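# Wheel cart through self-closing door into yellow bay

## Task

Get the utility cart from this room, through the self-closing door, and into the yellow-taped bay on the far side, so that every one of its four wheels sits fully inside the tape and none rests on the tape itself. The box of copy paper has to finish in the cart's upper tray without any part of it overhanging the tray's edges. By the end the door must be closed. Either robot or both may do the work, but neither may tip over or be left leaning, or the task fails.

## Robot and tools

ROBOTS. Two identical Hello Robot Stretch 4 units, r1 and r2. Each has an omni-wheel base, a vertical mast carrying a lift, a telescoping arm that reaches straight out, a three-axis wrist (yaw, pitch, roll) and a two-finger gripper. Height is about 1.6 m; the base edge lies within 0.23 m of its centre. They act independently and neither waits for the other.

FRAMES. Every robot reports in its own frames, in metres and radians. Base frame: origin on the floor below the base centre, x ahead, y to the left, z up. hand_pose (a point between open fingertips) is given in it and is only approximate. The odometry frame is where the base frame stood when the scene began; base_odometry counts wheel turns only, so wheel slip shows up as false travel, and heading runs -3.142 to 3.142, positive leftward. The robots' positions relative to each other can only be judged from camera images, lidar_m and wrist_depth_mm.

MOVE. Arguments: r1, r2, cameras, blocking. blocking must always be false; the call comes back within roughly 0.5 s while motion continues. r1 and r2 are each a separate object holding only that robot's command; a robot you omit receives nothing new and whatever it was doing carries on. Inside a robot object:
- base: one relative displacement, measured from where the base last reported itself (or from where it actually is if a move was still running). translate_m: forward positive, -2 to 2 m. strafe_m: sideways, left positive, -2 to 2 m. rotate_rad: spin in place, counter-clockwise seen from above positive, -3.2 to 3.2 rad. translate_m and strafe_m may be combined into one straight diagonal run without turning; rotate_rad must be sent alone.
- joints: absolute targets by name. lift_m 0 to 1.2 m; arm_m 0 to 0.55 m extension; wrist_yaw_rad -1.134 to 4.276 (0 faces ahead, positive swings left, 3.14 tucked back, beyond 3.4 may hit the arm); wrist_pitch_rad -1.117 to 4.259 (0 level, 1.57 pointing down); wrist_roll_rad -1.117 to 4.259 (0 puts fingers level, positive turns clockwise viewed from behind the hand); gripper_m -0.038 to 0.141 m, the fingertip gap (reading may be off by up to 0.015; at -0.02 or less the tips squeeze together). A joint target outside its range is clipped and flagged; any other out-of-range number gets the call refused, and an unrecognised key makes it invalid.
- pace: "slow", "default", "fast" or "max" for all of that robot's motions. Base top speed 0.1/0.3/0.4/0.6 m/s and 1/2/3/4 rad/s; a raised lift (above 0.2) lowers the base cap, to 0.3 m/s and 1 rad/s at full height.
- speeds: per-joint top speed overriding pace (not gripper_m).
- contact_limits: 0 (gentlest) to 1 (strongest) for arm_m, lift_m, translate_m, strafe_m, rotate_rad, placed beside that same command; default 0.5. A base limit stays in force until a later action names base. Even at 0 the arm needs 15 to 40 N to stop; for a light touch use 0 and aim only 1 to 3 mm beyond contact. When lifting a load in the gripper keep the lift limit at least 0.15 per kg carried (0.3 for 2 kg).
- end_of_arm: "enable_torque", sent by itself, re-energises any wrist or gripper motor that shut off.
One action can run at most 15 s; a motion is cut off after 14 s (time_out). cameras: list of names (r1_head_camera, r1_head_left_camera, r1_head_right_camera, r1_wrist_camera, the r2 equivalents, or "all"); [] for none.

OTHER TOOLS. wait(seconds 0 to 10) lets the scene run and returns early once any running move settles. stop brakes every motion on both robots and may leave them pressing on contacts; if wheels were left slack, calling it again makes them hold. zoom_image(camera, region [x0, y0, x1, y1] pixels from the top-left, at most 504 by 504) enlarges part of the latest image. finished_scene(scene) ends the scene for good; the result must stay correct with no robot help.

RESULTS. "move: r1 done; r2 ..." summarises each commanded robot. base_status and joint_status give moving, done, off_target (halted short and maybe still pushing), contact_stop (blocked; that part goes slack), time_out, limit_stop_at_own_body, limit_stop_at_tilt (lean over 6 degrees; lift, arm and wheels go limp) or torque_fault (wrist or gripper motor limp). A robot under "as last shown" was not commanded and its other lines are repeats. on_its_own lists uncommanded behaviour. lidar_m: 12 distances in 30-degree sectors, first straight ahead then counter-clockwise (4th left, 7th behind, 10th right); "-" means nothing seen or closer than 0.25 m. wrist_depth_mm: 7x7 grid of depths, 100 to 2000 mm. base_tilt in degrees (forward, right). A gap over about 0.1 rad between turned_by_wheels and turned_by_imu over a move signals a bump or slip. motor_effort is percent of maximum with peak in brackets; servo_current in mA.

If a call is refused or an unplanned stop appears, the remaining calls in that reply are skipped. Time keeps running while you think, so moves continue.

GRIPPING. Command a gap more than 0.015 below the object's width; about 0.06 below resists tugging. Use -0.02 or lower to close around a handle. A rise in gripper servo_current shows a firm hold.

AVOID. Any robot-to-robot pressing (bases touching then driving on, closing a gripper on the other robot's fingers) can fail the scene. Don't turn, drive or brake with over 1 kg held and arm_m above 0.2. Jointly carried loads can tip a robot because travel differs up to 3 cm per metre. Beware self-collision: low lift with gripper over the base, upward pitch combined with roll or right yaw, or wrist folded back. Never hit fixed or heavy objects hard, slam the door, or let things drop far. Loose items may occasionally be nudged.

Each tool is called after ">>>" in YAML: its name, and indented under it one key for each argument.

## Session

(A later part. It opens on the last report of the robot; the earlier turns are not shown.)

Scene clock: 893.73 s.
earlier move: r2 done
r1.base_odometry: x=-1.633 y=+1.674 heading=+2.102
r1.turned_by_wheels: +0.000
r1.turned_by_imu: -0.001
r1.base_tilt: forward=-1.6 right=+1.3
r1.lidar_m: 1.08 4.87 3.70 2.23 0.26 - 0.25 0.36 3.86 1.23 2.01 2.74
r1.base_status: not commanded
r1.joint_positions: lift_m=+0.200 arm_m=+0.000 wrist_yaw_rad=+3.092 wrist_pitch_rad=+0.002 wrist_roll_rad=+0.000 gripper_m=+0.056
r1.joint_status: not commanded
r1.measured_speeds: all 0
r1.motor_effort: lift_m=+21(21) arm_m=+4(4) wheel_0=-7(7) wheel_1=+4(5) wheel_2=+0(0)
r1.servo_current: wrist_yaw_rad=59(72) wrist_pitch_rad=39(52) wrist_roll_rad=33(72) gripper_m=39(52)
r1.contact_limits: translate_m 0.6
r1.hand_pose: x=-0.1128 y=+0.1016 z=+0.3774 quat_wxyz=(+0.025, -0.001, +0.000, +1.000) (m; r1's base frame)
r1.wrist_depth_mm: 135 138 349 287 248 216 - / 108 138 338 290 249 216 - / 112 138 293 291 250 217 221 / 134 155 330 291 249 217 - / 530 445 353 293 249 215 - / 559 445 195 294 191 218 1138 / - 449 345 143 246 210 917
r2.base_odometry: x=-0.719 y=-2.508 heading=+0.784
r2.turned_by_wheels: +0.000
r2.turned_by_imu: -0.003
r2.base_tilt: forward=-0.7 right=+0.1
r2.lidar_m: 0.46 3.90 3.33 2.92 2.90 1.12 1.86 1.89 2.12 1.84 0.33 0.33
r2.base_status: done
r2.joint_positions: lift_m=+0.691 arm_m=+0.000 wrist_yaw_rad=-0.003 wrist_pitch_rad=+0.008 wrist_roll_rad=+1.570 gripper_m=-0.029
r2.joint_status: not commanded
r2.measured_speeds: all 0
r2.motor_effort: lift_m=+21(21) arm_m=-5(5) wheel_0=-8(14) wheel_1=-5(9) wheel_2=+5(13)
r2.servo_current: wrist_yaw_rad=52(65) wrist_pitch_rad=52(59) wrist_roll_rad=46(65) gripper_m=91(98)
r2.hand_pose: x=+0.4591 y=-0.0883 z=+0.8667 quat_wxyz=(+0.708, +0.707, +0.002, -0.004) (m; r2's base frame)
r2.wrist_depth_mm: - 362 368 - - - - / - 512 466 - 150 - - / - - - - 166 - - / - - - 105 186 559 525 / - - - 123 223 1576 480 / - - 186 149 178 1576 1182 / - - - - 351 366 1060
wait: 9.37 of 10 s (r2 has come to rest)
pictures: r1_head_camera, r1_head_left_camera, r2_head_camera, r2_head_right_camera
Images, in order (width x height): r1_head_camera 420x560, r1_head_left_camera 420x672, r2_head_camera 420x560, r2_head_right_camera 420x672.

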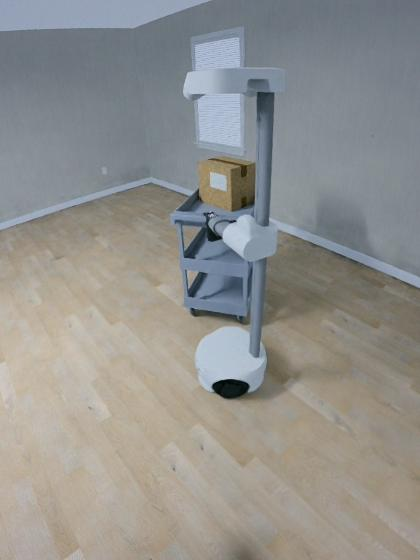

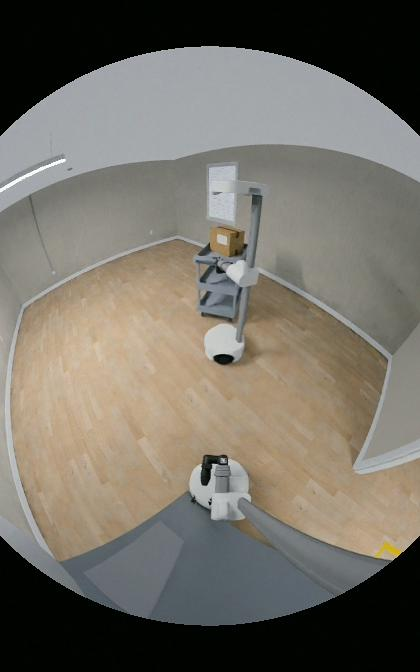

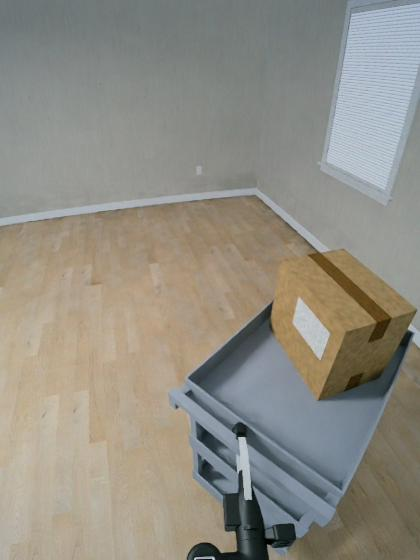

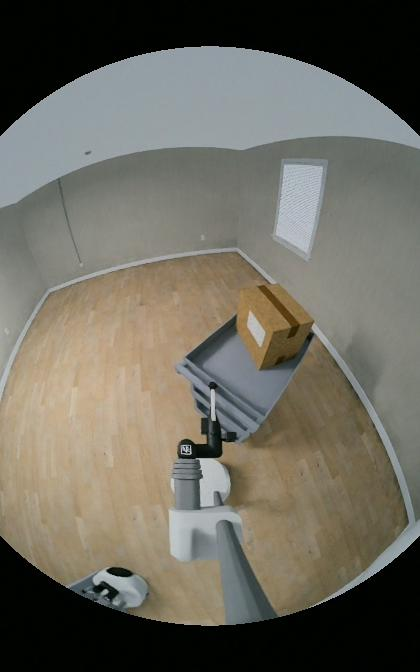

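>>> move:
  blocking: false
  r2: {"base":{"translate_m":-0.11,"strafe_m":-0.296},"pace":"slow"}

>>> wait:
  seconds: 6
  cameras: ["r2_head_camera","r1_head_camera"]

Scene clock: 921.83 s.
move: r2 moving
r1: as last shown
r1.turned_by_imu: +0.000
r1.lidar_m: 1.08 4.87 3.69 2.25 0.25 - 0.25 0.38 3.88 1.28 1.99 2.73
r1.motor_effort: lift_m=+21(21) arm_m=+4(4) wheel_0=-7(7) wheel_1=+4(4) wheel_2=+0(0)
r1.servo_current: wrist_yaw_rad=46(65) wrist_pitch_rad=33(46) wrist_roll_rad=52(59) gripper_m=46(46)
r1.contact_limits: translate_m 0.6
r1.wrist_depth_mm: 136 138 347 289 247 216 - / 108 138 338 291 249 216 - / 112 138 293 290 248 216 220 / 134 154 330 291 250 217 - / 530 442 351 293 250 214 - / 559 449 195 293 191 217 1118 / - 452 345 143 245 211 917
r2.base_odometry: x=-0.714 y=-2.519 heading=+0.785
r2.turned_by_wheels: +0.001
r2.turned_by_imu: +0.001
r2.base_tilt: forward=-0.6 right=+0.1
r2.lidar_m: 0.43 3.95 3.34 2.94 2.94 1.13 1.85 1.86 2.08 1.83 1.82 0.31
r2.base_status: translate_m moving; strafe_m moving
r2.joint_positions: lift_m=+0.691 arm_m=+0.000 wrist_yaw_rad=-0.003 wrist_pitch_rad=+0.008 wrist_roll_rad=+1.570 gripper_m=-0.029
r2.joint_status: not commanded
r2.measured_speeds: translate_m=-0.018 strafe_m=-0.047 rotate_rad=+0.002 lift_m=+0.000 arm_m=+0.000 wrist_yaw_rad=+0.011 wrist_pitch_rad=+0.000 wrist_roll_rad=+0.000
r2.motor_effort: lift_m=+21(21) arm_m=-5(5) wheel_0=+6(10) wheel_1=-9(9) wheel_2=+6(8)
r2.servo_current: wrist_yaw_rad=59(59) wrist_pitch_rad=52(52) wrist_roll_rad=46(59) gripper_m=91(91)
r2.hand_pose: x=+0.4591 y=-0.0881 z=+0.8667 quat_wxyz=(+0.708, +0.707, +0.002, -0.004) (m; r2's base frame)
r2.wrist_depth_mm: - 362 366 - - 131 - / - 521 466 - - - - / - - - - 167 - - / - - - 101 183 554 525 / - - - 123 222 1618 480 / - - 184 146 177 1576 1205 / - - - - 353 1499 1078
pictures: none

Scene clock: 925.77 s.
earlier move: r2 done
r1.base_odometry: x=-1.633 y=+1.674 heading=+2.102
r1.turned_by_wheels: +0.000
r1.turned_by_imu: +0.000
r1.base_tilt: forward=-1.6 right=+1.3
r1.lidar_m: 1.17 4.87 3.72 2.25 0.25 - 0.25 0.35 3.87 1.25 2.00 1.19
r1.base_status: not commanded
r1.joint_positions: lift_m=+0.200 arm_m=+0.000 wrist_yaw_rad=+3.092 wrist_pitch_rad=+0.002 wrist_roll_rad=+0.000 gripper_m=+0.056
r1.joint_status: not commanded
r1.measured_speeds: all 0
r1.motor_effort: lift_m=+21(21) arm_m=+4(4) wheel_0=-6(8) wheel_1=+4(4) wheel_2=+0(0)
r1.servo_current: wrist_yaw_rad=52(78) wrist_pitch_rad=39(59) wrist_roll_rad=46(65) gripper_m=33(52)
r1.contact_limits: translate_m 0.6
r1.hand_pose: x=-0.1128 y=+0.1016 z=+0.3774 quat_wxyz=(+0.025, -0.001, +0.000, +1.000) (m; r1's base frame)
r1.wrist_depth_mm: 136 138 347 287 248 216 - / 108 138 340 290 247 216 - / 112 139 293 289 249 216 222 / 134 155 330 294 251 217 - / 521 442 353 293 251 213 - / 554 449 195 294 191 218 1138 / - 452 347 143 247 209 917
r2.base_odometry: x=-0.588 y=-2.795 heading=+0.785
r2.turned_by_wheels: +0.000
r2.turned_by_imu: +0.001
r2.base_tilt: forward=-0.7 right=+0.1
r2.lidar_m: 0.42 4.10 3.65 3.19 1.19 1.20 1.70 1.71 1.77 1.57 1.56 0.37
r2.base_status: done
r2.joint_positions: lift_m=+0.691 arm_m=+0.000 wrist_yaw_rad=+0.004 wrist_pitch_rad=+0.008 wrist_roll_rad=+1.570 gripper_m=-0.029
r2.joint_status: not commanded
r2.measured_speeds: all 0
r2.motor_effort: lift_m=+21(21) arm_m=-5(5) wheel_0=+6(17) wheel_1=-3(10) wheel_2=+5(10)
r2.servo_current: wrist_yaw_rad=46(59) wrist_pitch_rad=59(59) wrist_roll_rad=52(59) gripper_m=78(98)
r2.hand_pose: x=+0.4597 y=-0.0862 z=+0.8667 quat_wxyz=(+0.708, +0.707, +0.004, -0.001) (m; r2's base frame)
r2.wrist_depth_mm: - 421 421 114 172 - - / - 399 399 123 180 - - / - - 477 132 193 - - / - - 591 142 208 - - / - - - 153 224 1708 - / - - 185 167 179 1537 488 / - - - - - 1537 1182
wait: 3.93 of 6 s (r2 has come to rest)
pictures: r1_head_camera, r2_head_camera
Images, in order (width x height): r1_head_camera 420x560, r2_head_camera 420x560.

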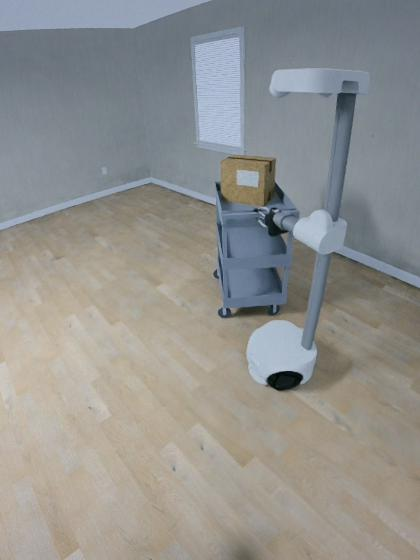

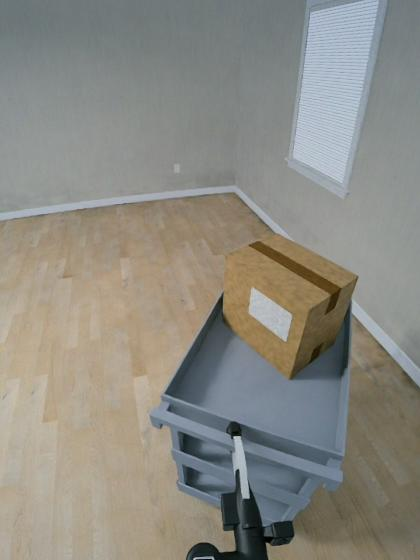

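>>> move:
  blocking: false
  r2: {"base":{"translate_m":-0.5,"strafe_m":0.02},"pace":"slow"}

>>> wait:
  seconds: 7
  cameras: ["r2_head_camera","r1_head_camera","r1_head_right_camera","r2_head_right_camera","r2_head_left_camera"]

Scene clock: 937.33 s.
move: r2 moving
r1: as last shown
r1.lidar_m: 1.17 4.88 3.68 2.24 0.26 - 0.25 0.39 3.88 1.24 2.02 1.18
r1.motor_effort: lift_m=+21(21) arm_m=+4(4) wheel_0=-7(8) wheel_1=+4(4) wheel_2=+0(0)
r1.servo_current: wrist_yaw_rad=39(65) wrist_pitch_rad=46(46) wrist_roll_rad=59(59) gripper_m=39(46)
r1.contact_limits: translate_m 0.6
r1.wrist_depth_mm: 136 138 345 289 247 216 - / 108 138 340 290 248 216 - / 112 139 294 291 250 217 222 / 134 155 334 291 251 216 - / 525 445 351 291 251 214 - / 554 452 195 291 191 218 1118 / - 445 345 143 245 211 904
r2.base_odometry: x=-0.596 y=-2.803 heading=+0.784
r2.turned_by_wheels: +0.000
r2.turned_by_imu: +0.000
r2.base_tilt: forward=-0.6 right=+0.1
r2.lidar_m: 0.42 4.12 3.61 3.19 1.20 1.19 1.67 1.68 1.83 1.57 1.57 0.38
r2.base_status: translate_m moving; strafe_m moving
r2.joint_positions: lift_m=+0.691 arm_m=+0.000 wrist_yaw_rad=+0.003 wrist_pitch_rad=+0.008 wrist_roll_rad=+1.570 gripper_m=-0.029
r2.joint_status: not commanded
r2.measured_speeds: translate_m=-0.049 strafe_m=+0.002 rotate_rad=-0.001 lift_m=+0.000 arm_m=+0.000 wrist_yaw_rad=-0.002 wrist_pitch_rad=+0.000 wrist_roll_rad=+0.000
r2.motor_effort: lift_m=+21(21) arm_m=-5(5) wheel_0=-9(9) wheel_1=-6(7) wheel_2=+12(13)
r2.servo_current: wrist_yaw_rad=52(65) wrist_pitch_rad=52(59) wrist_roll_rad=46(52) gripper_m=98(98)
r2.hand_pose: x=+0.4596 y=-0.0866 z=+0.8667 quat_wxyz=(+0.708, +0.707, +0.004, -0.002) (m; r2's base frame)
r2.wrist_depth_mm: - 439 436 120 174 - - / - 399 402 128 185 - - / - 508 473 136 197 - - / - - 580 145 211 - - / - - - 154 227 1708 - / - - 184 171 178 1576 492 / - - - - - 1618 1205
pictures: none

Scene clock: 943.13 s.
earlier move: r2 done
r1.base_odometry: x=-1.633 y=+1.674 heading=+2.102
r1.turned_by_wheels: +0.000
r1.turned_by_imu: +0.000
r1.base_tilt: forward=-1.6 right=+1.3
r1.lidar_m: 1.31 4.89 3.69 2.25 0.25 - 0.25 0.34 3.87 1.22 1.96 0.86
r1.base_status: not commanded
r1.joint_positions: lift_m=+0.200 arm_m=+0.000 wrist_yaw_rad=+3.092 wrist_pitch_rad=+0.002 wrist_roll_rad=+0.000 gripper_m=+0.056
r1.joint_status: not commanded
r1.measured_speeds: all 0
r1.motor_effort: lift_m=+21(21) arm_m=+4(4) wheel_0=-7(8) wheel_1=+4(5) wheel_2=+0(0)
r1.servo_current: wrist_yaw_rad=52(65) wrist_pitch_rad=33(59) wrist_roll_rad=65(72) gripper_m=39(52)
r1.contact_limits: translate_m 0.6
r1.hand_pose: x=-0.1128 y=+0.1016 z=+0.3774 quat_wxyz=(+0.025, -0.001, +0.000, +1.000) (m; r1's base frame)
r1.wrist_depth_mm: 136 138 345 290 248 215 - / 108 138 336 291 248 216 - / 112 138 294 291 249 216 220 / 134 154 332 290 252 219 - / 521 445 353 293 250 213 - / 554 449 195 291 191 218 1138 / - 449 347 142 245 210 917
r2.base_odometry: x=-0.955 y=-3.134 heading=+0.784
r2.turned_by_wheels: +0.000
r2.turned_by_imu: -0.001
r2.base_tilt: forward=-0.6 right=+0.1
r2.lidar_m: 0.40 4.57 3.49 3.04 0.87 1.43 1.22 1.22 1.44 1.71 1.70 0.39
r2.base_status: done
r2.joint_positions: lift_m=+0.691 arm_m=+0.000 wrist_yaw_rad=-0.001 wrist_pitch_rad=+0.008 wrist_roll_rad=+1.570 gripper_m=-0.029
r2.joint_status: not commanded
r2.measured_speeds: all 0
r2.motor_effort: lift_m=+21(21) arm_m=-5(5) wheel_0=-7(13) wheel_1=-6(9) wheel_2=+4(13)
r2.servo_current: wrist_yaw_rad=52(65) wrist_pitch_rad=46(59) wrist_roll_rad=33(59) gripper_m=91(98)
r2.hand_pose: x=+0.4593 y=-0.0876 z=+0.8667 quat_wxyz=(+0.708, +0.707, +0.002, -0.003) (m; r2's base frame)
r2.wrist_depth_mm: - - 500 132 186 - - / - 430 421 137 196 - - / - 484 455 144 206 - - / - - 535 153 217 - - / - - - 162 228 - - / - - 185 173 180 1576 500 / - - - - - 1576 1182
wait: 5.80 of 7 s (r2 has come to rest)
pictures: r1_head_camera, r1_head_right_camera, r2_head_camera, r2_head_left_camera, r2_head_right_camera
Images, in order (width x height): r1_head_camera 420x560, r1_head_right_camera 420x672, r2_head_camera 420x560, r2_head_left_camera 420x672, r2_head_right_camera 420x672.

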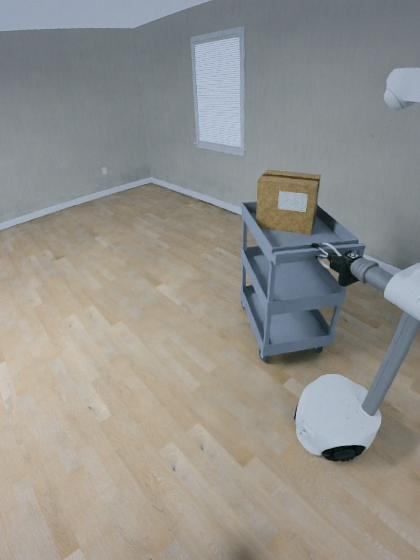

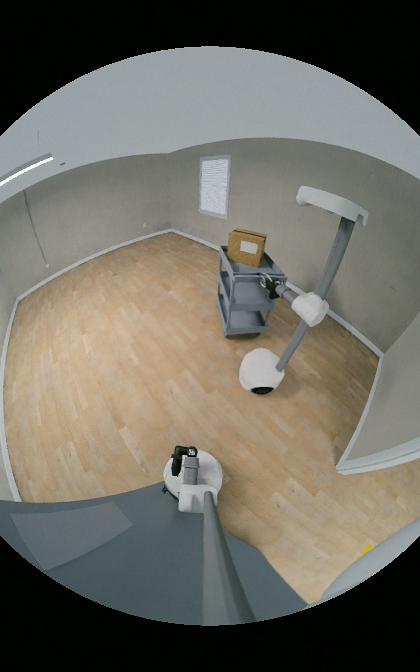

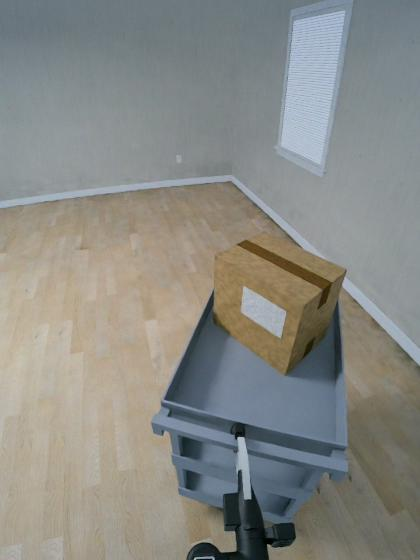

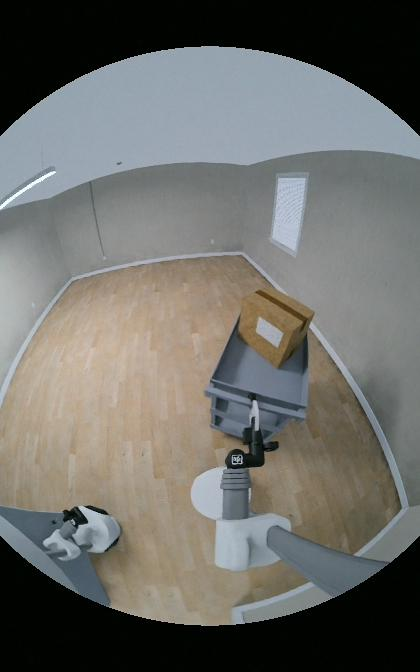

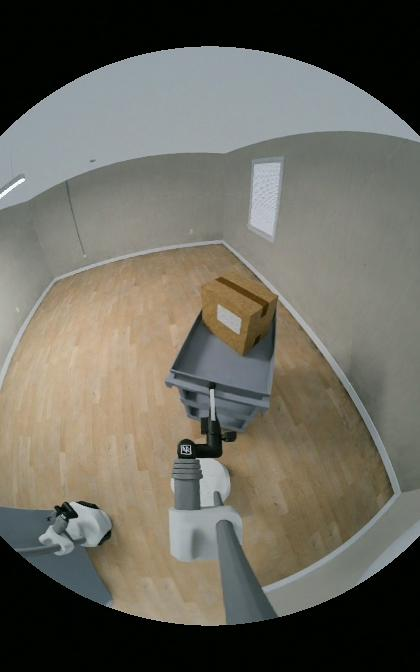

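>>> move:
  blocking: false
  r2: {"base":{"translate_m":-0.893,"strafe_m":0.11},"pace":"slow"}

>>> wait:
  seconds: 10
  cameras: ["r2_head_camera","r1_head_right_camera","r2_head_right_camera","r2_head_left_camera"]

Scene clock: 953.53 s.
move: r2 moving
r1: as last shown
r1.lidar_m: 1.29 4.90 3.70 2.28 0.26 - 0.25 0.36 3.87 1.25 2.00 0.84
r1.motor_effort: lift_m=+21(21) arm_m=+4(4) wheel_0=-7(7) wheel_1=+4(4) wheel_2=+0(0)
r1.servo_current: wrist_yaw_rad=46(65) wrist_pitch_rad=52(52) wrist_roll_rad=39(52) gripper_m=46(46)
r1.contact_limits: translate_m 0.6
r1.wrist_depth_mm: 136 138 349 290 247 216 - / 108 138 336 290 249 216 - / 113 138 294 290 249 216 222 / 134 155 330 293 250 217 - / 525 442 353 291 251 215 - / 559 449 196 293 191 219 1138 / - 449 345 143 245 211 904
r2.base_odometry: x=-0.965 y=-3.141 heading=+0.783
r2.turned_by_wheels: -0.001
r2.turned_by_imu: +0.000
r2.base_tilt: forward=-0.7 right=+0.1
r2.lidar_m: 0.41 4.61 3.45 3.05 0.85 1.41 1.20 1.20 1.42 1.70 1.71 0.41
r2.base_status: translate_m moving; strafe_m moving
r2.joint_positions: lift_m=+0.691 arm_m=+0.000 wrist_yaw_rad=-0.001 wrist_pitch_rad=+0.008 wrist_roll_rad=+1.570 gripper_m=-0.029
r2.joint_status: not commanded
r2.measured_speeds: translate_m=-0.050 strafe_m=+0.006 rotate_rad=-0.002 lift_m=+0.000 arm_m=+0.000 wrist_yaw_rad=+0.000 wrist_pitch_rad=+0.000 wrist_roll_rad=+0.000
r2.motor_effort: lift_m=+21(21) arm_m=-5(5) wheel_0=-9(12) wheel_1=-5(8) wheel_2=+10(10)
r2.servo_current: wrist_yaw_rad=39(46) wrist_pitch_rad=59(59) wrist_roll_rad=46(52) gripper_m=91(98)
r2.hand_pose: x=+0.4593 y=-0.0876 z=+0.8667 quat_wxyz=(+0.708, +0.707, +0.002, -0.003) (m; r2's base frame)
r2.wrist_depth_mm: - - 504 133 186 - - / - 430 415 137 197 - - / - 484 459 145 207 - - / - - 539 153 218 - - / - - - 161 229 - - / - - 184 172 179 1661 504 / - - - - - 1576 1182
pictures: none

Scene clock: 963.30 s.
earlier move: r2 done
r1.base_odometry: x=-1.633 y=+1.674 heading=+2.102
r1.turned_by_wheels: +0.000
r1.turned_by_imu: -0.001
r1.base_tilt: forward=-1.5 right=+1.3
r1.lidar_m: 3.27 4.87 3.70 2.27 0.25 - 0.25 0.37 3.87 0.67 0.71 0.76
r1.base_status: not commanded
r1.joint_positions: lift_m=+0.200 arm_m=+0.000 wrist_yaw_rad=+3.092 wrist_pitch_rad=+0.002 wrist_roll_rad=+0.000 gripper_m=+0.056
r1.joint_status: not commanded
r1.measured_speeds: all 0
r1.motor_effort: lift_m=+21(21) arm_m=+4(4) wheel_0=-7(7) wheel_1=+4(5) wheel_2=+0(0)
r1.servo_current: wrist_yaw_rad=52(72) wrist_pitch_rad=39(52) wrist_roll_rad=52(72) gripper_m=46(52)
r1.contact_limits: translate_m 0.6
r1.hand_pose: x=-0.1128 y=+0.1016 z=+0.3774 quat_wxyz=(+0.025, -0.001, +0.000, +1.000) (m; r1's base frame)
r1.wrist_depth_mm: 136 138 349 289 247 216 - / 108 138 340 289 248 216 - / 112 139 293 291 250 216 221 / 134 155 330 293 249 218 - / 525 445 353 291 251 213 - / 554 449 195 293 191 218 1138 / - 452 345 143 246 211 917
r2.base_odometry: x=-1.666 y=-3.686 heading=+0.783
r2.turned_by_wheels: +0.000
r2.turned_by_imu: -0.002
r2.base_tilt: forward=-0.7 right=+0.1
r2.lidar_m: 0.44 5.31 0.68 0.71 0.84 0.99 3.32 0.40 0.46 0.78 2.00 0.38
r2.base_status: done
r2.joint_positions: lift_m=+0.691 arm_m=+0.000 wrist_yaw_rad=-0.002 wrist_pitch_rad=+0.008 wrist_roll_rad=+1.570 gripper_m=-0.029
r2.joint_status: not commanded
r2.measured_speeds: all 0
r2.motor_effort: lift_m=+21(21) arm_m=-4(5) wheel_0=-7(16) wheel_1=-6(9) wheel_2=+4(11)
r2.servo_current: wrist_yaw_rad=52(65) wrist_pitch_rad=46(59) wrist_roll_rad=52(59) gripper_m=85(98)
r2.hand_pose: x=+0.4592 y=-0.0880 z=+0.8667 quat_wxyz=(+0.708, +0.707, +0.002, -0.003) (m; r2's base frame)
r2.wrist_depth_mm: - 480 462 127 178 - - / - 421 410 131 190 - - / - 492 466 141 204 - - / - - 554 149 214 - - / - - - 157 228 1863 - / - - 184 171 178 1576 484 / - - - - - 1576 1182
wait: 9.77 of 10 s (r2 has come to rest)
pictures: r1_head_right_camera, r2_head_camera, r2_head_left_camera, r2_head_right_camera
Images, in order (width x height): r1_head_right_camera 420x672, r2_head_camera 420x560, r2_head_left_camera 420x672, r2_head_right_camera 420x672.

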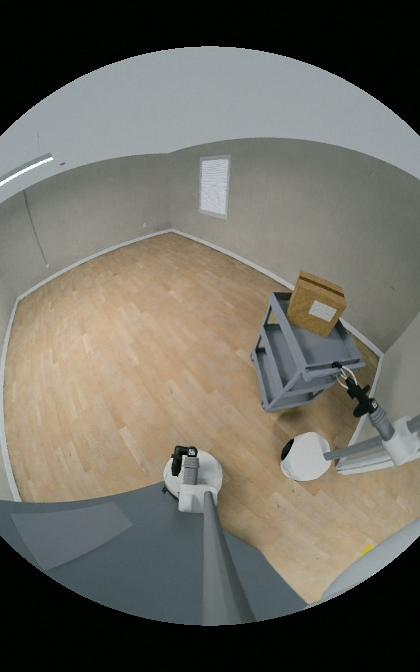

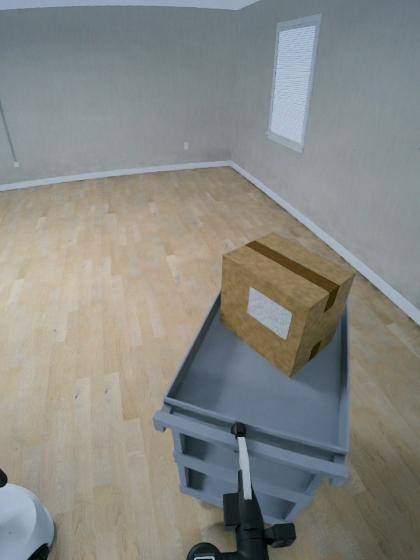

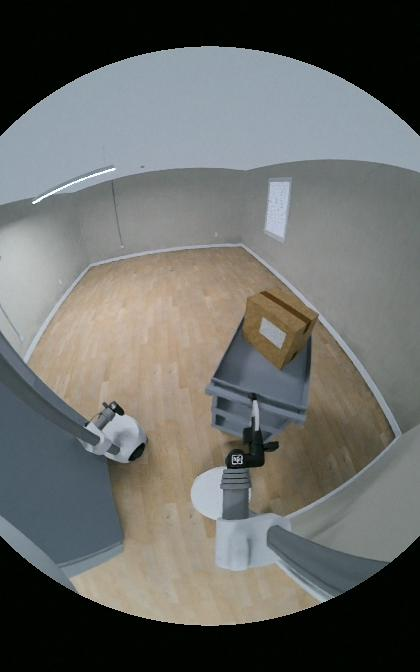

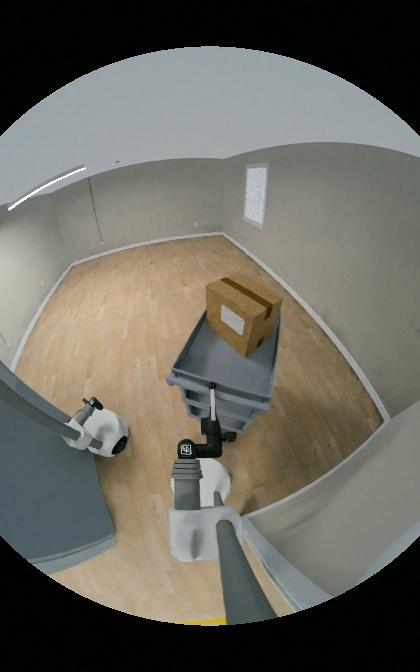

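>>> move:
  blocking: false
  r2: {"base":{"translate_m":-0.539,"strafe_m":0.132},"pace":"slow"}

>>> wait:
  seconds: 7
  cameras: ["r2_head_camera","r1_head_right_camera","r2_head_right_camera","r2_head_left_camera"]

Scene clock: 992.80 s.
move: r2 moving
r1: as last shown
r1.turned_by_imu: +0.000
r1.base_tilt: forward=-1.6 right=+1.3
r1.lidar_m: 3.28 4.88 3.69 2.26 0.25 - 0.25 0.37 3.86 0.67 0.71 0.76
r1.motor_effort: lift_m=+21(21) arm_m=+4(4) wheel_0=-7(7) wheel_1=+4(4) wheel_2=+0(0)
r1.servo_current: wrist_yaw_rad=52(59) wrist_pitch_rad=46(46) wrist_roll_rad=52(59) gripper_m=39(46)
r1.contact_limits: translate_m 0.6
r1.wrist_depth_mm: 135 138 349 289 248 215 - / 108 138 340 289 249 216 - / 112 138 294 291 250 216 222 / 134 154 330 290 249 218 - / 525 445 355 293 250 215 - / 554 445 195 294 191 220 1160 / - 452 343 142 246 211 931
r2.base_odometry: x=-1.677 y=-3.692 heading=+0.782
r2.turned_by_wheels: -0.001
r2.turned_by_imu: +0.000
r2.base_tilt: forward=-0.7 right=+0.1
r2.lidar_m: 0.43 5.29 0.68 0.70 0.81 3.37 3.33 0.39 0.42 0.82 2.05 0.39
r2.base_status: translate_m moving; strafe_m moving
r2.joint_positions: lift_m=+0.691 arm_m=+0.000 wrist_yaw_rad=-0.002 wrist_pitch_rad=+0.008 wrist_roll_rad=+1.570 gripper_m=-0.029
r2.joint_status: not commanded
r2.measured_speeds: translate_m=-0.049 strafe_m=+0.012 rotate_rad=+0.002 lift_m=+0.000 arm_m=+0.000 wrist_yaw_rad=-0.001 wrist_pitch_rad=+0.000 wrist_roll_rad=+0.000
r2.motor_effort: lift_m=+21(21) arm_m=-5(5) wheel_0=-7(14) wheel_1=-8(8) wheel_2=+8(10)
r2.servo_current: wrist_yaw_rad=39(52) wrist_pitch_rad=52(52) wrist_roll_rad=39(59) gripper_m=91(98)
r2.hand_pose: x=+0.4592 y=-0.0880 z=+0.8667 quat_wxyz=(+0.708, +0.707, +0.002, -0.003) (m; r2's base frame)
r2.wrist_depth_mm: - 484 462 128 178 - - / - 418 410 132 190 - - / - 496 469 141 204 - - / - - 559 150 214 - - / - - - 158 228 1808 - / - - 183 173 178 1576 488 / - - - - - 1576 1182
pictures: none

Scene clock: 999.10 s.
earlier move: r2 done
r1.base_odometry: x=-1.633 y=+1.674 heading=+2.102
r1.turned_by_wheels: +0.000
r1.turned_by_imu: +0.000
r1.base_tilt: forward=-1.6 right=+1.3
r1.lidar_m: 3.25 4.88 3.69 2.26 0.25 - 0.25 0.34 0.90 0.66 0.68 2.72
r1.base_status: not commanded
r1.joint_positions: lift_m=+0.200 arm_m=+0.000 wrist_yaw_rad=+3.092 wrist_pitch_rad=+0.002 wrist_roll_rad=+0.000 gripper_m=+0.056
r1.joint_status: not commanded
r1.measured_speeds: all 0
r1.motor_effort: lift_m=+21(21) arm_m=+4(4) wheel_0=-7(8) wheel_1=+4(5) wheel_2=+0(0)
r1.servo_current: wrist_yaw_rad=39(72) wrist_pitch_rad=46(52) wrist_roll_rad=59(72) gripper_m=39(52)
r1.contact_limits: translate_m 0.6
r1.hand_pose: x=-0.1128 y=+0.1016 z=+0.3774 quat_wxyz=(+0.025, -0.001, +0.000, +1.000) (m; r1's base frame)
r1.wrist_depth_mm: 136 138 347 287 248 216 - / 108 138 336 289 247 216 - / 112 139 294 293 248 217 221 / 134 154 332 291 249 217 - / 525 445 353 293 251 213 - / 549 449 195 294 191 219 1138 / - 449 345 143 246 211 917
r2.base_odometry: x=-2.141 y=-3.972 heading=+0.783
r2.turned_by_wheels: +0.000
r2.turned_by_imu: -0.002
r2.base_tilt: forward=-0.6 right=+0.1
r2.lidar_m: 0.44 0.88 0.67 0.57 0.60 2.89 2.84 2.86 2.62 0.40 0.39 0.37
r2.base_status: done
r2.joint_positions: lift_m=+0.691 arm_m=+0.000 wrist_yaw_rad=-0.003 wrist_pitch_rad=+0.008 wrist_roll_rad=+1.570 gripper_m=-0.029
r2.joint_status: not commanded
r2.measured_speeds: all 0
r2.motor_effort: lift_m=+21(21) arm_m=-5(5) wheel_0=-8(14) wheel_1=-5(8) wheel_2=+4(10)
r2.servo_current: wrist_yaw_rad=59(59) wrist_pitch_rad=52(65) wrist_roll_rad=46(59) gripper_m=91(98)
r2.hand_pose: x=+0.4591 y=-0.0883 z=+0.8667 quat_wxyz=(+0.708, +0.707, +0.002, -0.004) (m; r2's base frame)
r2.wrist_depth_mm: - 392 389 107 164 - - / - 407 407 118 177 - - / - - 496 126 190 - - / - - 627 139 207 - - / - - - 152 226 1708 525 / - - 185 168 178 1576 484 / - - - - 273 1618 1205
wait: 6.30 of 7 s (r2 has come to rest)
pictures: r1_head_right_camera, r2_head_camera, r2_head_left_camera, r2_head_right_camera
Images, in order (width x height): r1_head_right_camera 420x672, r2_head_camera 420x560, r2_head_left_camera 420x672, r2_head_right_camera 420x672.

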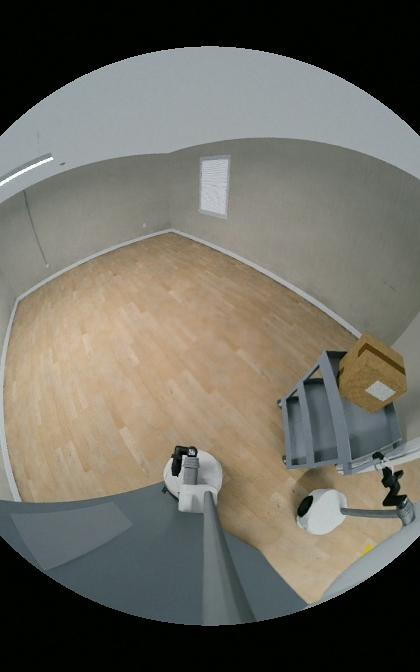

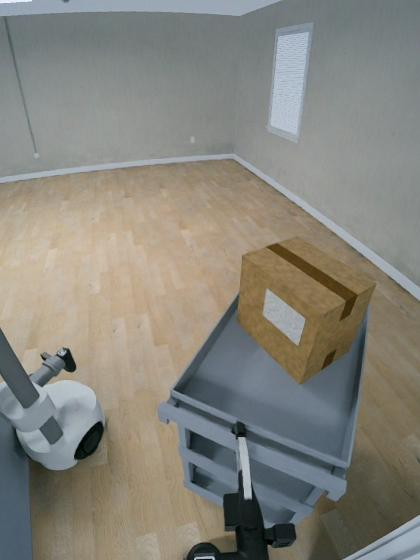

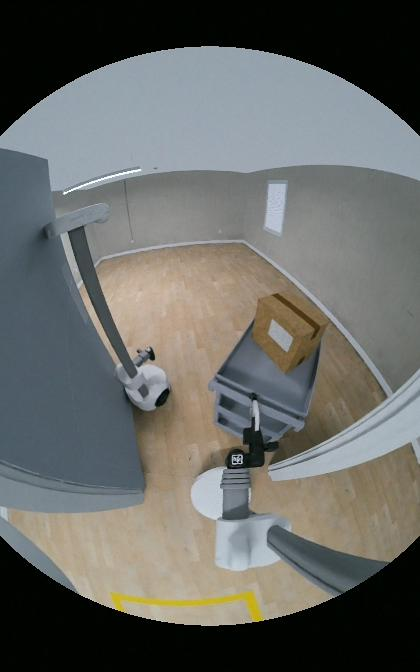

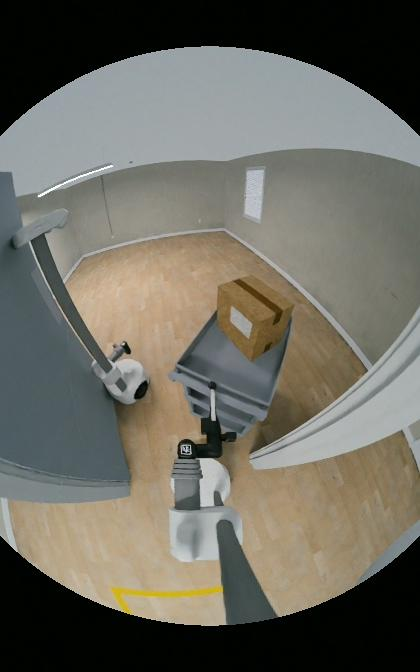

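>>> move:
  blocking: false
  r2: {"base":{"translate_m":-0.28,"strafe_m":0.125},"pace":"slow"}

>>> wait:
  seconds: 5
  cameras: ["r2_head_camera","r1_head_right_camera","r2_head_right_camera","r2_head_left_camera"]

Scene clock: 1016.23 s.
move: r2 moving
r1: as last shown
r1.lidar_m: 3.27 4.89 3.71 2.26 0.25 - 0.25 0.37 0.91 0.67 0.70 2.74
r1.motor_effort: lift_m=+21(21) arm_m=+4(4) wheel_0=-6(7) wheel_1=+4(4) wheel_2=+0(0)
r1.servo_current: wrist_yaw_rad=33(72) wrist_pitch_rad=39(46) wrist_roll_rad=59(59) gripper_m=46(46)
r1.contact_limits: translate_m 0.6
r1.wrist_depth_mm: 136 138 351 289 248 215 - / 108 138 338 290 248 216 - / 112 139 294 290 249 217 222 / 134 154 332 291 249 218 - / 525 445 351 293 249 213 - / 559 452 196 294 191 219 1138 / - 452 343 143 245 210 904
r2.base_odometry: x=-2.154 y=-3.977 heading=+0.782
r2.turned_by_wheels: -0.001
r2.turned_by_imu: +0.000
r2.base_tilt: forward=-0.7 right=+0.0
r2.lidar_m: 0.40 0.89 0.68 0.56 0.60 2.91 2.83 2.84 2.63 0.41 0.39 0.38
r2.base_status: translate_m moving; strafe_m moving
r2.joint_positions: lift_m=+0.691 arm_m=+0.000 wrist_yaw_rad=-0.003 wrist_pitch_rad=+0.008 wrist_roll_rad=+1.570 gripper_m=-0.029
r2.joint_status: not commanded
r2.measured_speeds: translate_m=-0.048 strafe_m=+0.022 rotate_rad=+0.000 lift_m=+0.000 arm_m=+0.000 wrist_yaw_rad=-0.001 wrist_pitch_rad=+0.000 wrist_roll_rad=+0.000
r2.motor_effort: lift_m=+21(21) arm_m=-4(5) wheel_0=-13(14) wheel_1=-7(7) wheel_2=+8(9)
r2.servo_current: wrist_yaw_rad=39(52) wrist_pitch_rad=52(59) wrist_roll_rad=46(59) gripper_m=91(98)
r2.hand_pose: x=+0.4591 y=-0.0884 z=+0.8667 quat_wxyz=(+0.708, +0.707, +0.002, -0.004) (m; r2's base frame)
r2.wrist_depth_mm: - 392 389 107 164 - - / - 404 410 118 177 - - / - - 496 126 190 - - / - - 627 139 207 - - / - - - 152 226 1661 530 / - - 184 169 179 1576 484 / - - - - 273 1576 1182
pictures: none

Scene clock: 1020.00 s.
earlier move: r2 done
r1.base_odometry: x=-1.633 y=+1.674 heading=+2.102
r1.turned_by_wheels: +0.000
r1.turned_by_imu: +0.000
r1.base_tilt: forward=-1.6 right=+1.3
r1.lidar_m: 3.25 4.87 3.68 2.25 0.25 - 0.25 0.36 0.72 0.72 0.83 2.75
r1.base_status: not commanded
r1.joint_positions: lift_m=+0.200 arm_m=+0.000 wrist_yaw_rad=+3.092 wrist_pitch_rad=+0.002 wrist_roll_rad=+0.000 gripper_m=+0.056
r1.joint_status: not commanded
r1.measured_speeds: all 0
r1.motor_effort: lift_m=+21(21) arm_m=+4(4) wheel_0=-7(8) wheel_1=+4(5) wheel_2=+0(0)
r1.servo_current: wrist_yaw_rad=52(72) wrist_pitch_rad=39(52) wrist_roll_rad=52(72) gripper_m=46(46)
r1.contact_limits: translate_m 0.6
r1.hand_pose: x=-0.1128 y=+0.1016 z=+0.3774 quat_wxyz=(+0.025, -0.001, +0.000, +1.000) (m; r1's base frame)
r1.wrist_depth_mm: 136 138 345 289 248 215 - / 108 138 340 289 249 216 - / 112 139 294 291 249 218 222 / 134 155 330 293 251 218 - / 530 445 351 293 250 214 - / 559 449 195 296 191 218 1138 / - 449 345 143 246 211 917
r2.base_odometry: x=-2.427 y=-4.080 heading=+0.782
r2.turned_by_wheels: +0.000
r2.turned_by_imu: -0.001
r2.base_tilt: forward=-0.7 right=+0.1
r2.lidar_m: 0.45 0.82 0.47 0.45 2.29 2.69 2.58 2.58 2.85 2.47 0.38 0.34
r2.base_status: done
r2.joint_positions: lift_m=+0.691 arm_m=+0.000 wrist_yaw_rad=-0.004 wrist_pitch_rad=+0.008 wrist_roll_rad=+1.570 gripper_m=-0.029
r2.joint_status: not commanded
r2.measured_speeds: all 0
r2.motor_effort: lift_m=+21(21) arm_m=-5(5) wheel_0=-8(15) wheel_1=-6(9) wheel_2=+2(9)
r2.servo_current: wrist_yaw_rad=52(65) wrist_pitch_rad=52(59) wrist_roll_rad=52(59) gripper_m=91(98)
r2.hand_pose: x=+0.4590 y=-0.0886 z=+0.8667 quat_wxyz=(+0.708, +0.707, +0.001, -0.004) (m; r2's base frame)
r2.wrist_depth_mm: - 355 355 - - - - / - 452 436 - 159 - - / - - 564 106 179 - - / - - - 119 202 559 - / - - - 138 225 1618 492 / - - 185 157 178 1537 1182 / - - - - 345 347 353
wait: 3.77 of 5 s (r2 has come to rest)
pictures: r1_head_right_camera, r2_head_camera, r2_head_left_camera, r2_head_right_camera
Images, in order (width x height): r1_head_right_camera 420x672, r2_head_camera 420x560, r2_head_left_camera 420x672, r2_head_right_camera 420x672.

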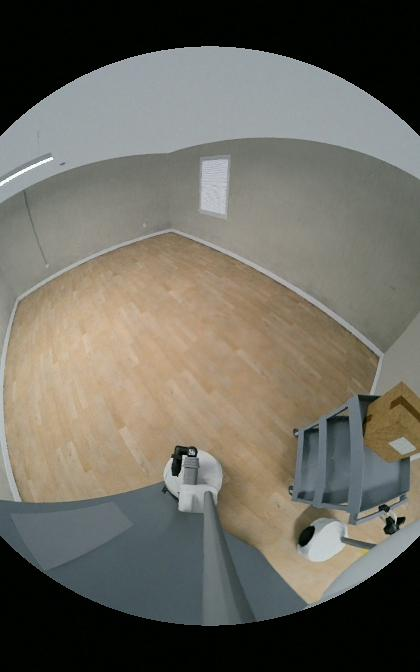

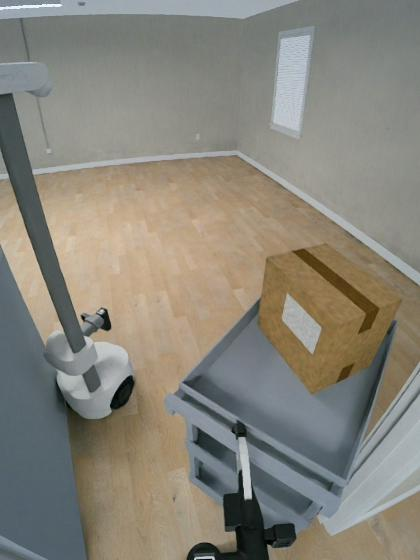

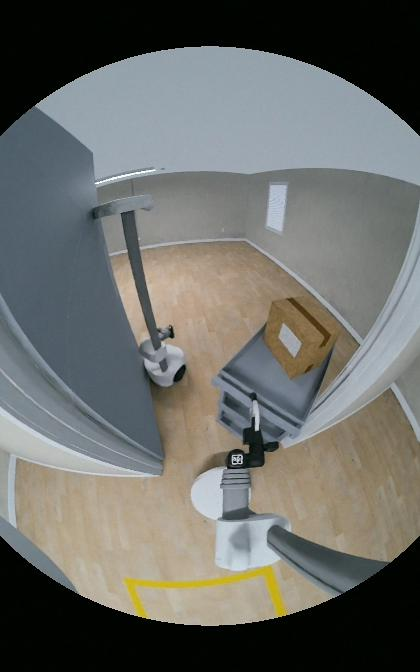

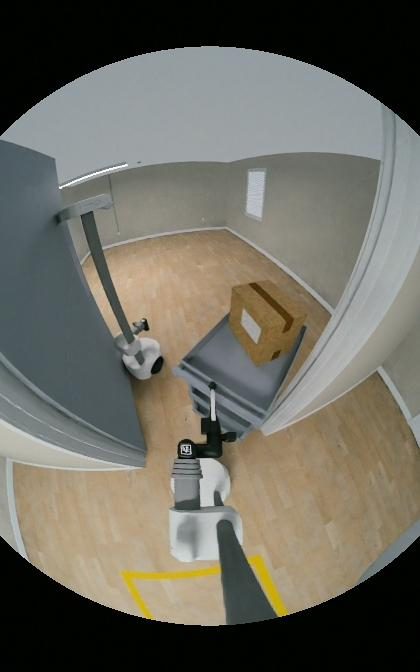

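>>> zoom_image:
  camera: "r2_head_left_camera"
  region: [190, 330, 400, 520]

>>> zoom_image:
  camera: "r2_head_camera"
  region: [150, 320, 420, 560]

Scaled by 2.400 from the camera's 420x672 image, which has a finer 600x960 frame.

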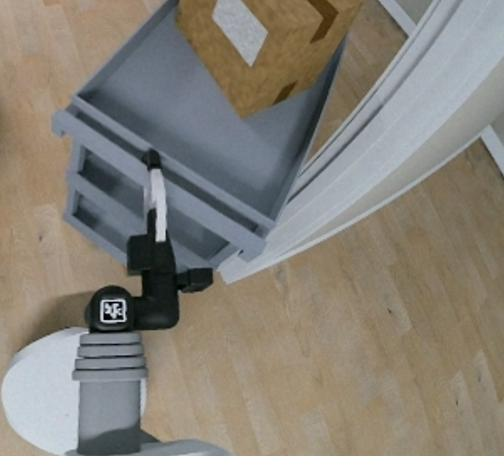

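Scaled by 1.867 from the camera's 420x560 image, which has a finer 1200x1600 frame.

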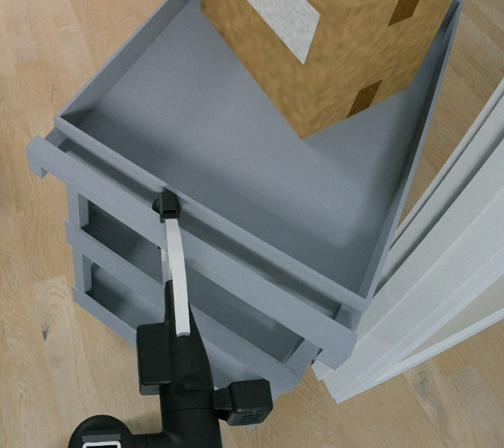

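>>> move:
  blocking: false
  r2: {"base":{"translate_m":-0.165,"strafe_m":-0.042},"pace":"slow"}

>>> wait:
  seconds: 5
  cameras: ["r2_head_camera","r1_head_right_camera","r2_head_right_camera","r2_head_left_camera"]

>>> zoom_image:
  camera: "r2_head_camera"
  region: [0, 150, 420, 560]

>>> zoom_image:
  camera: "r2_head_left_camera"
  region: [20, 250, 420, 630]

Scene clock: 1043.23 s.
move: r2 moving
r1: as last shown
r1.lidar_m: 3.28 4.87 3.69 2.24 0.25 - 0.25 0.39 0.74 0.72 0.85 2.74
r1.motor_effort: lift_m=+21(21) arm_m=+4(4) wheel_0=-7(7) wheel_1=+4(4) wheel_2=+0(0)
r1.servo_current: wrist_yaw_rad=52(59) wrist_pitch_rad=39(52) wrist_roll_rad=39(72) gripper_m=39(52)
r1.contact_limits: translate_m 0.6
r1.wrist_depth_mm: 136 138 349 289 249 216 - / 108 138 340 289 248 216 - / 112 138 293 290 248 216 221 / 134 155 330 291 250 218 - / 525 445 349 291 251 214 - / 554 449 195 294 191 218 1138 / - 452 343 143 245 211 917
r2.base_odometry: x=-2.434 y=-4.091 heading=+0.781
r2.turned_by_wheels: +0.000
r2.turned_by_imu: +0.000
r2.base_tilt: forward=-0.6 right=+0.1
r2.lidar_m: 0.45 0.84 0.47 0.45 2.30 2.69 2.58 2.60 2.84 2.48 0.36 0.33
r2.base_status: translate_m moving; strafe_m moving
r2.joint_positions: lift_m=+0.691 arm_m=+0.000 wrist_yaw_rad=-0.003 wrist_pitch_rad=+0.008 wrist_roll_rad=+1.570 gripper_m=-0.029
r2.joint_status: not commanded
r2.measured_speeds: translate_m=-0.048 strafe_m=-0.012 rotate_rad=+0.000 lift_m=+0.000 arm_m=+0.000 wrist_yaw_rad=+0.017 wrist_pitch_rad=+0.000 wrist_roll_rad=+0.000
r2.motor_effort: lift_m=+21(21) arm_m=-5(5) wheel_0=-8(13) wheel_1=-8(9) wheel_2=+10(11)
r2.servo_current: wrist_yaw_rad=46(59) wrist_pitch_rad=52(59) wrist_roll_rad=52(52) gripper_m=91(91)
r2.hand_pose: x=+0.4591 y=-0.0884 z=+0.8667 quat_wxyz=(+0.708, +0.707, +0.002, -0.004) (m; r2's base frame)
r2.wrist_depth_mm: - 353 357 - - - - / - 455 436 - - - - / - - 564 105 178 - - / - - - 117 197 564 - / - - - 134 224 1576 492 / - - 184 156 178 1618 1182 / - - - - 347 347 353
pictures: none

Scene clock: 1045.70 s.
earlier move: r2 done
r1.base_odometry: x=-1.633 y=+1.674 heading=+2.102
r1.turned_by_wheels: +0.000
r1.turned_by_imu: +0.000
r1.base_tilt: forward=-1.6 right=+1.3
r1.lidar_m: 3.25 4.89 3.70 2.25 0.25 - 0.25 0.33 0.82 0.76 1.99 2.72
r1.base_status: not commanded
r1.joint_positions: lift_m=+0.200 arm_m=+0.000 wrist_yaw_rad=+3.092 wrist_pitch_rad=+0.002 wrist_roll_rad=+0.000 gripper_m=+0.056
r1.joint_status: not commanded
r1.measured_speeds: all 0
r1.motor_effort: lift_m=+21(21) arm_m=+4(4) wheel_0=-7(7) wheel_1=+4(5) wheel_2=+0(0)
r1.servo_current: wrist_yaw_rad=52(65) wrist_pitch_rad=52(52) wrist_roll_rad=52(72) gripper_m=39(52)
r1.contact_limits: translate_m 0.6
r1.hand_pose: x=-0.1128 y=+0.1016 z=+0.3774 quat_wxyz=(+0.025, -0.001, +0.000, +1.000) (m; r1's base frame)
r1.wrist_depth_mm: 136 138 347 289 247 216 - / 108 138 338 290 248 216 - / 112 139 294 290 249 216 221 / 134 155 332 293 250 217 - / 521 442 349 291 250 214 - / 554 452 195 293 191 219 1138 / - 449 343 143 246 210 917
r2.base_odometry: x=-2.515 y=-4.226 heading=+0.782
r2.turned_by_wheels: +0.000
r2.turned_by_imu: +0.001
r2.base_tilt: forward=-0.7 right=+0.0
r2.lidar_m: 0.43 0.76 0.55 0.81 2.28 2.67 2.41 2.43 2.81 2.48 0.74 0.37
r2.base_status: done
r2.joint_positions: lift_m=+0.691 arm_m=+0.000 wrist_yaw_rad=+0.002 wrist_pitch_rad=+0.008 wrist_roll_rad=+1.570 gripper_m=-0.029
r2.joint_status: not commanded
r2.measured_speeds: all 0
r2.motor_effort: lift_m=+21(21) arm_m=-5(5) wheel_0=-3(13) wheel_1=-4(10) wheel_2=+8(13)
r2.servo_current: wrist_yaw_rad=46(65) wrist_pitch_rad=46(59) wrist_roll_rad=46(59) gripper_m=91(98)
r2.hand_pose: x=+0.4596 y=-0.0867 z=+0.8667 quat_wxyz=(+0.708, +0.707, +0.004, -0.002) (m; r2's base frame)
r2.wrist_depth_mm: - 399 402 110 166 - - / - 402 404 120 177 - - / - - 488 127 191 - - / - - 609 139 206 - - / - - - 152 224 1708 - / - - 185 167 177 1576 477 / - - - - 268 1229 1182
wait: 2.47 of 5 s (r2 has come to rest)
pictures: r1_head_right_camera, r2_head_camera, r2_head_left_camera, r2_head_right_camera
Images, in order (width x height): r1_head_right_camera 420x672, r2_head_camera 420x560, r2_head_left_camera 420x672, r2_head_right_camera 420x672.

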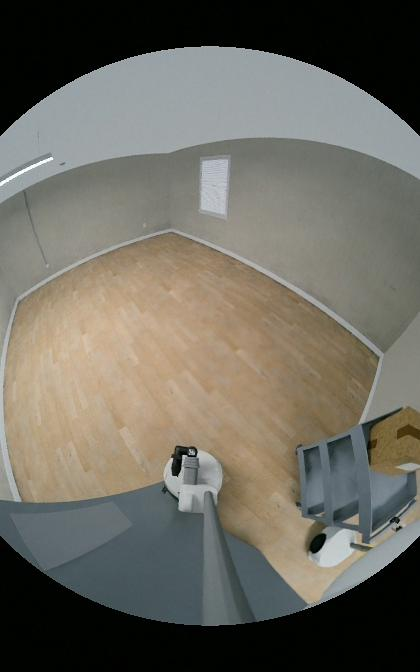

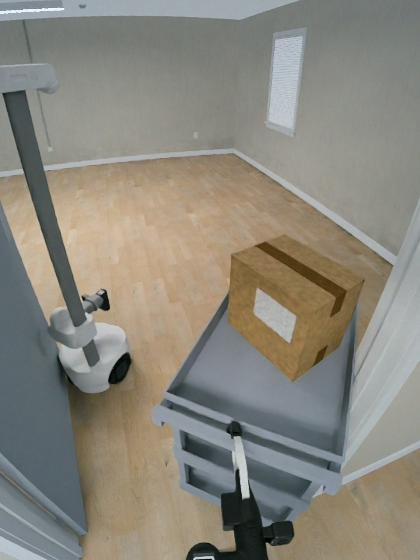

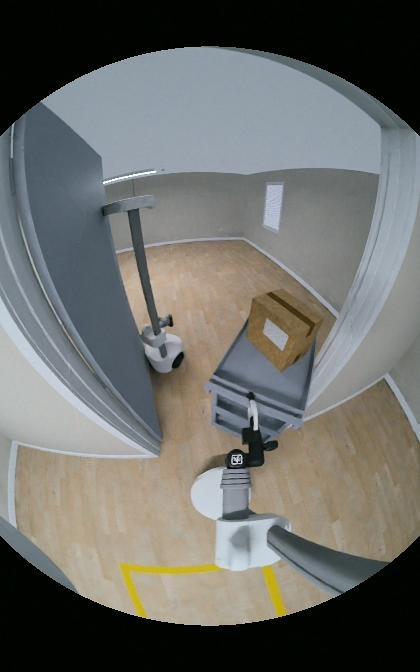

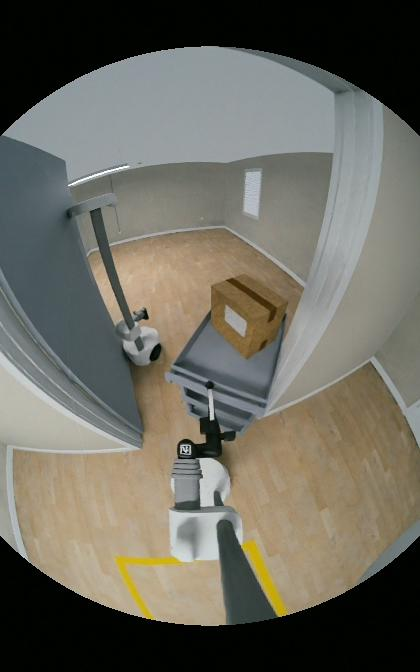

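Scaled by 1.200 from the camera's 420x560 image, which has a finer 1200x1600 frame.

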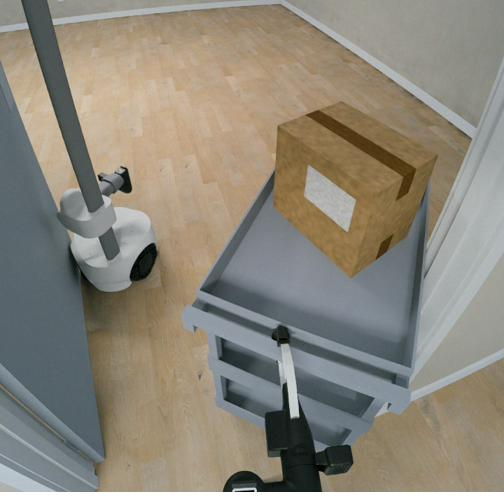

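Scaled by 1.260 from the camera's 420x672 image, which has a finer 600x960 frame.

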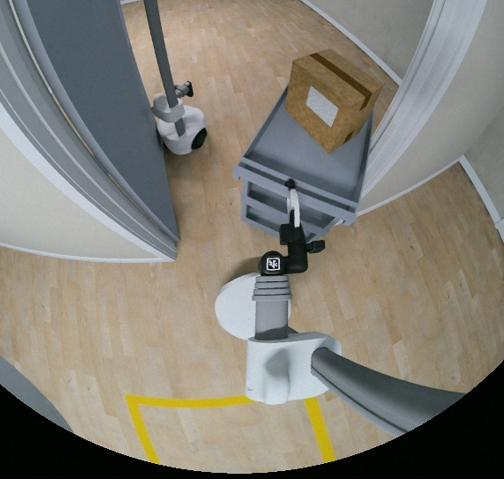

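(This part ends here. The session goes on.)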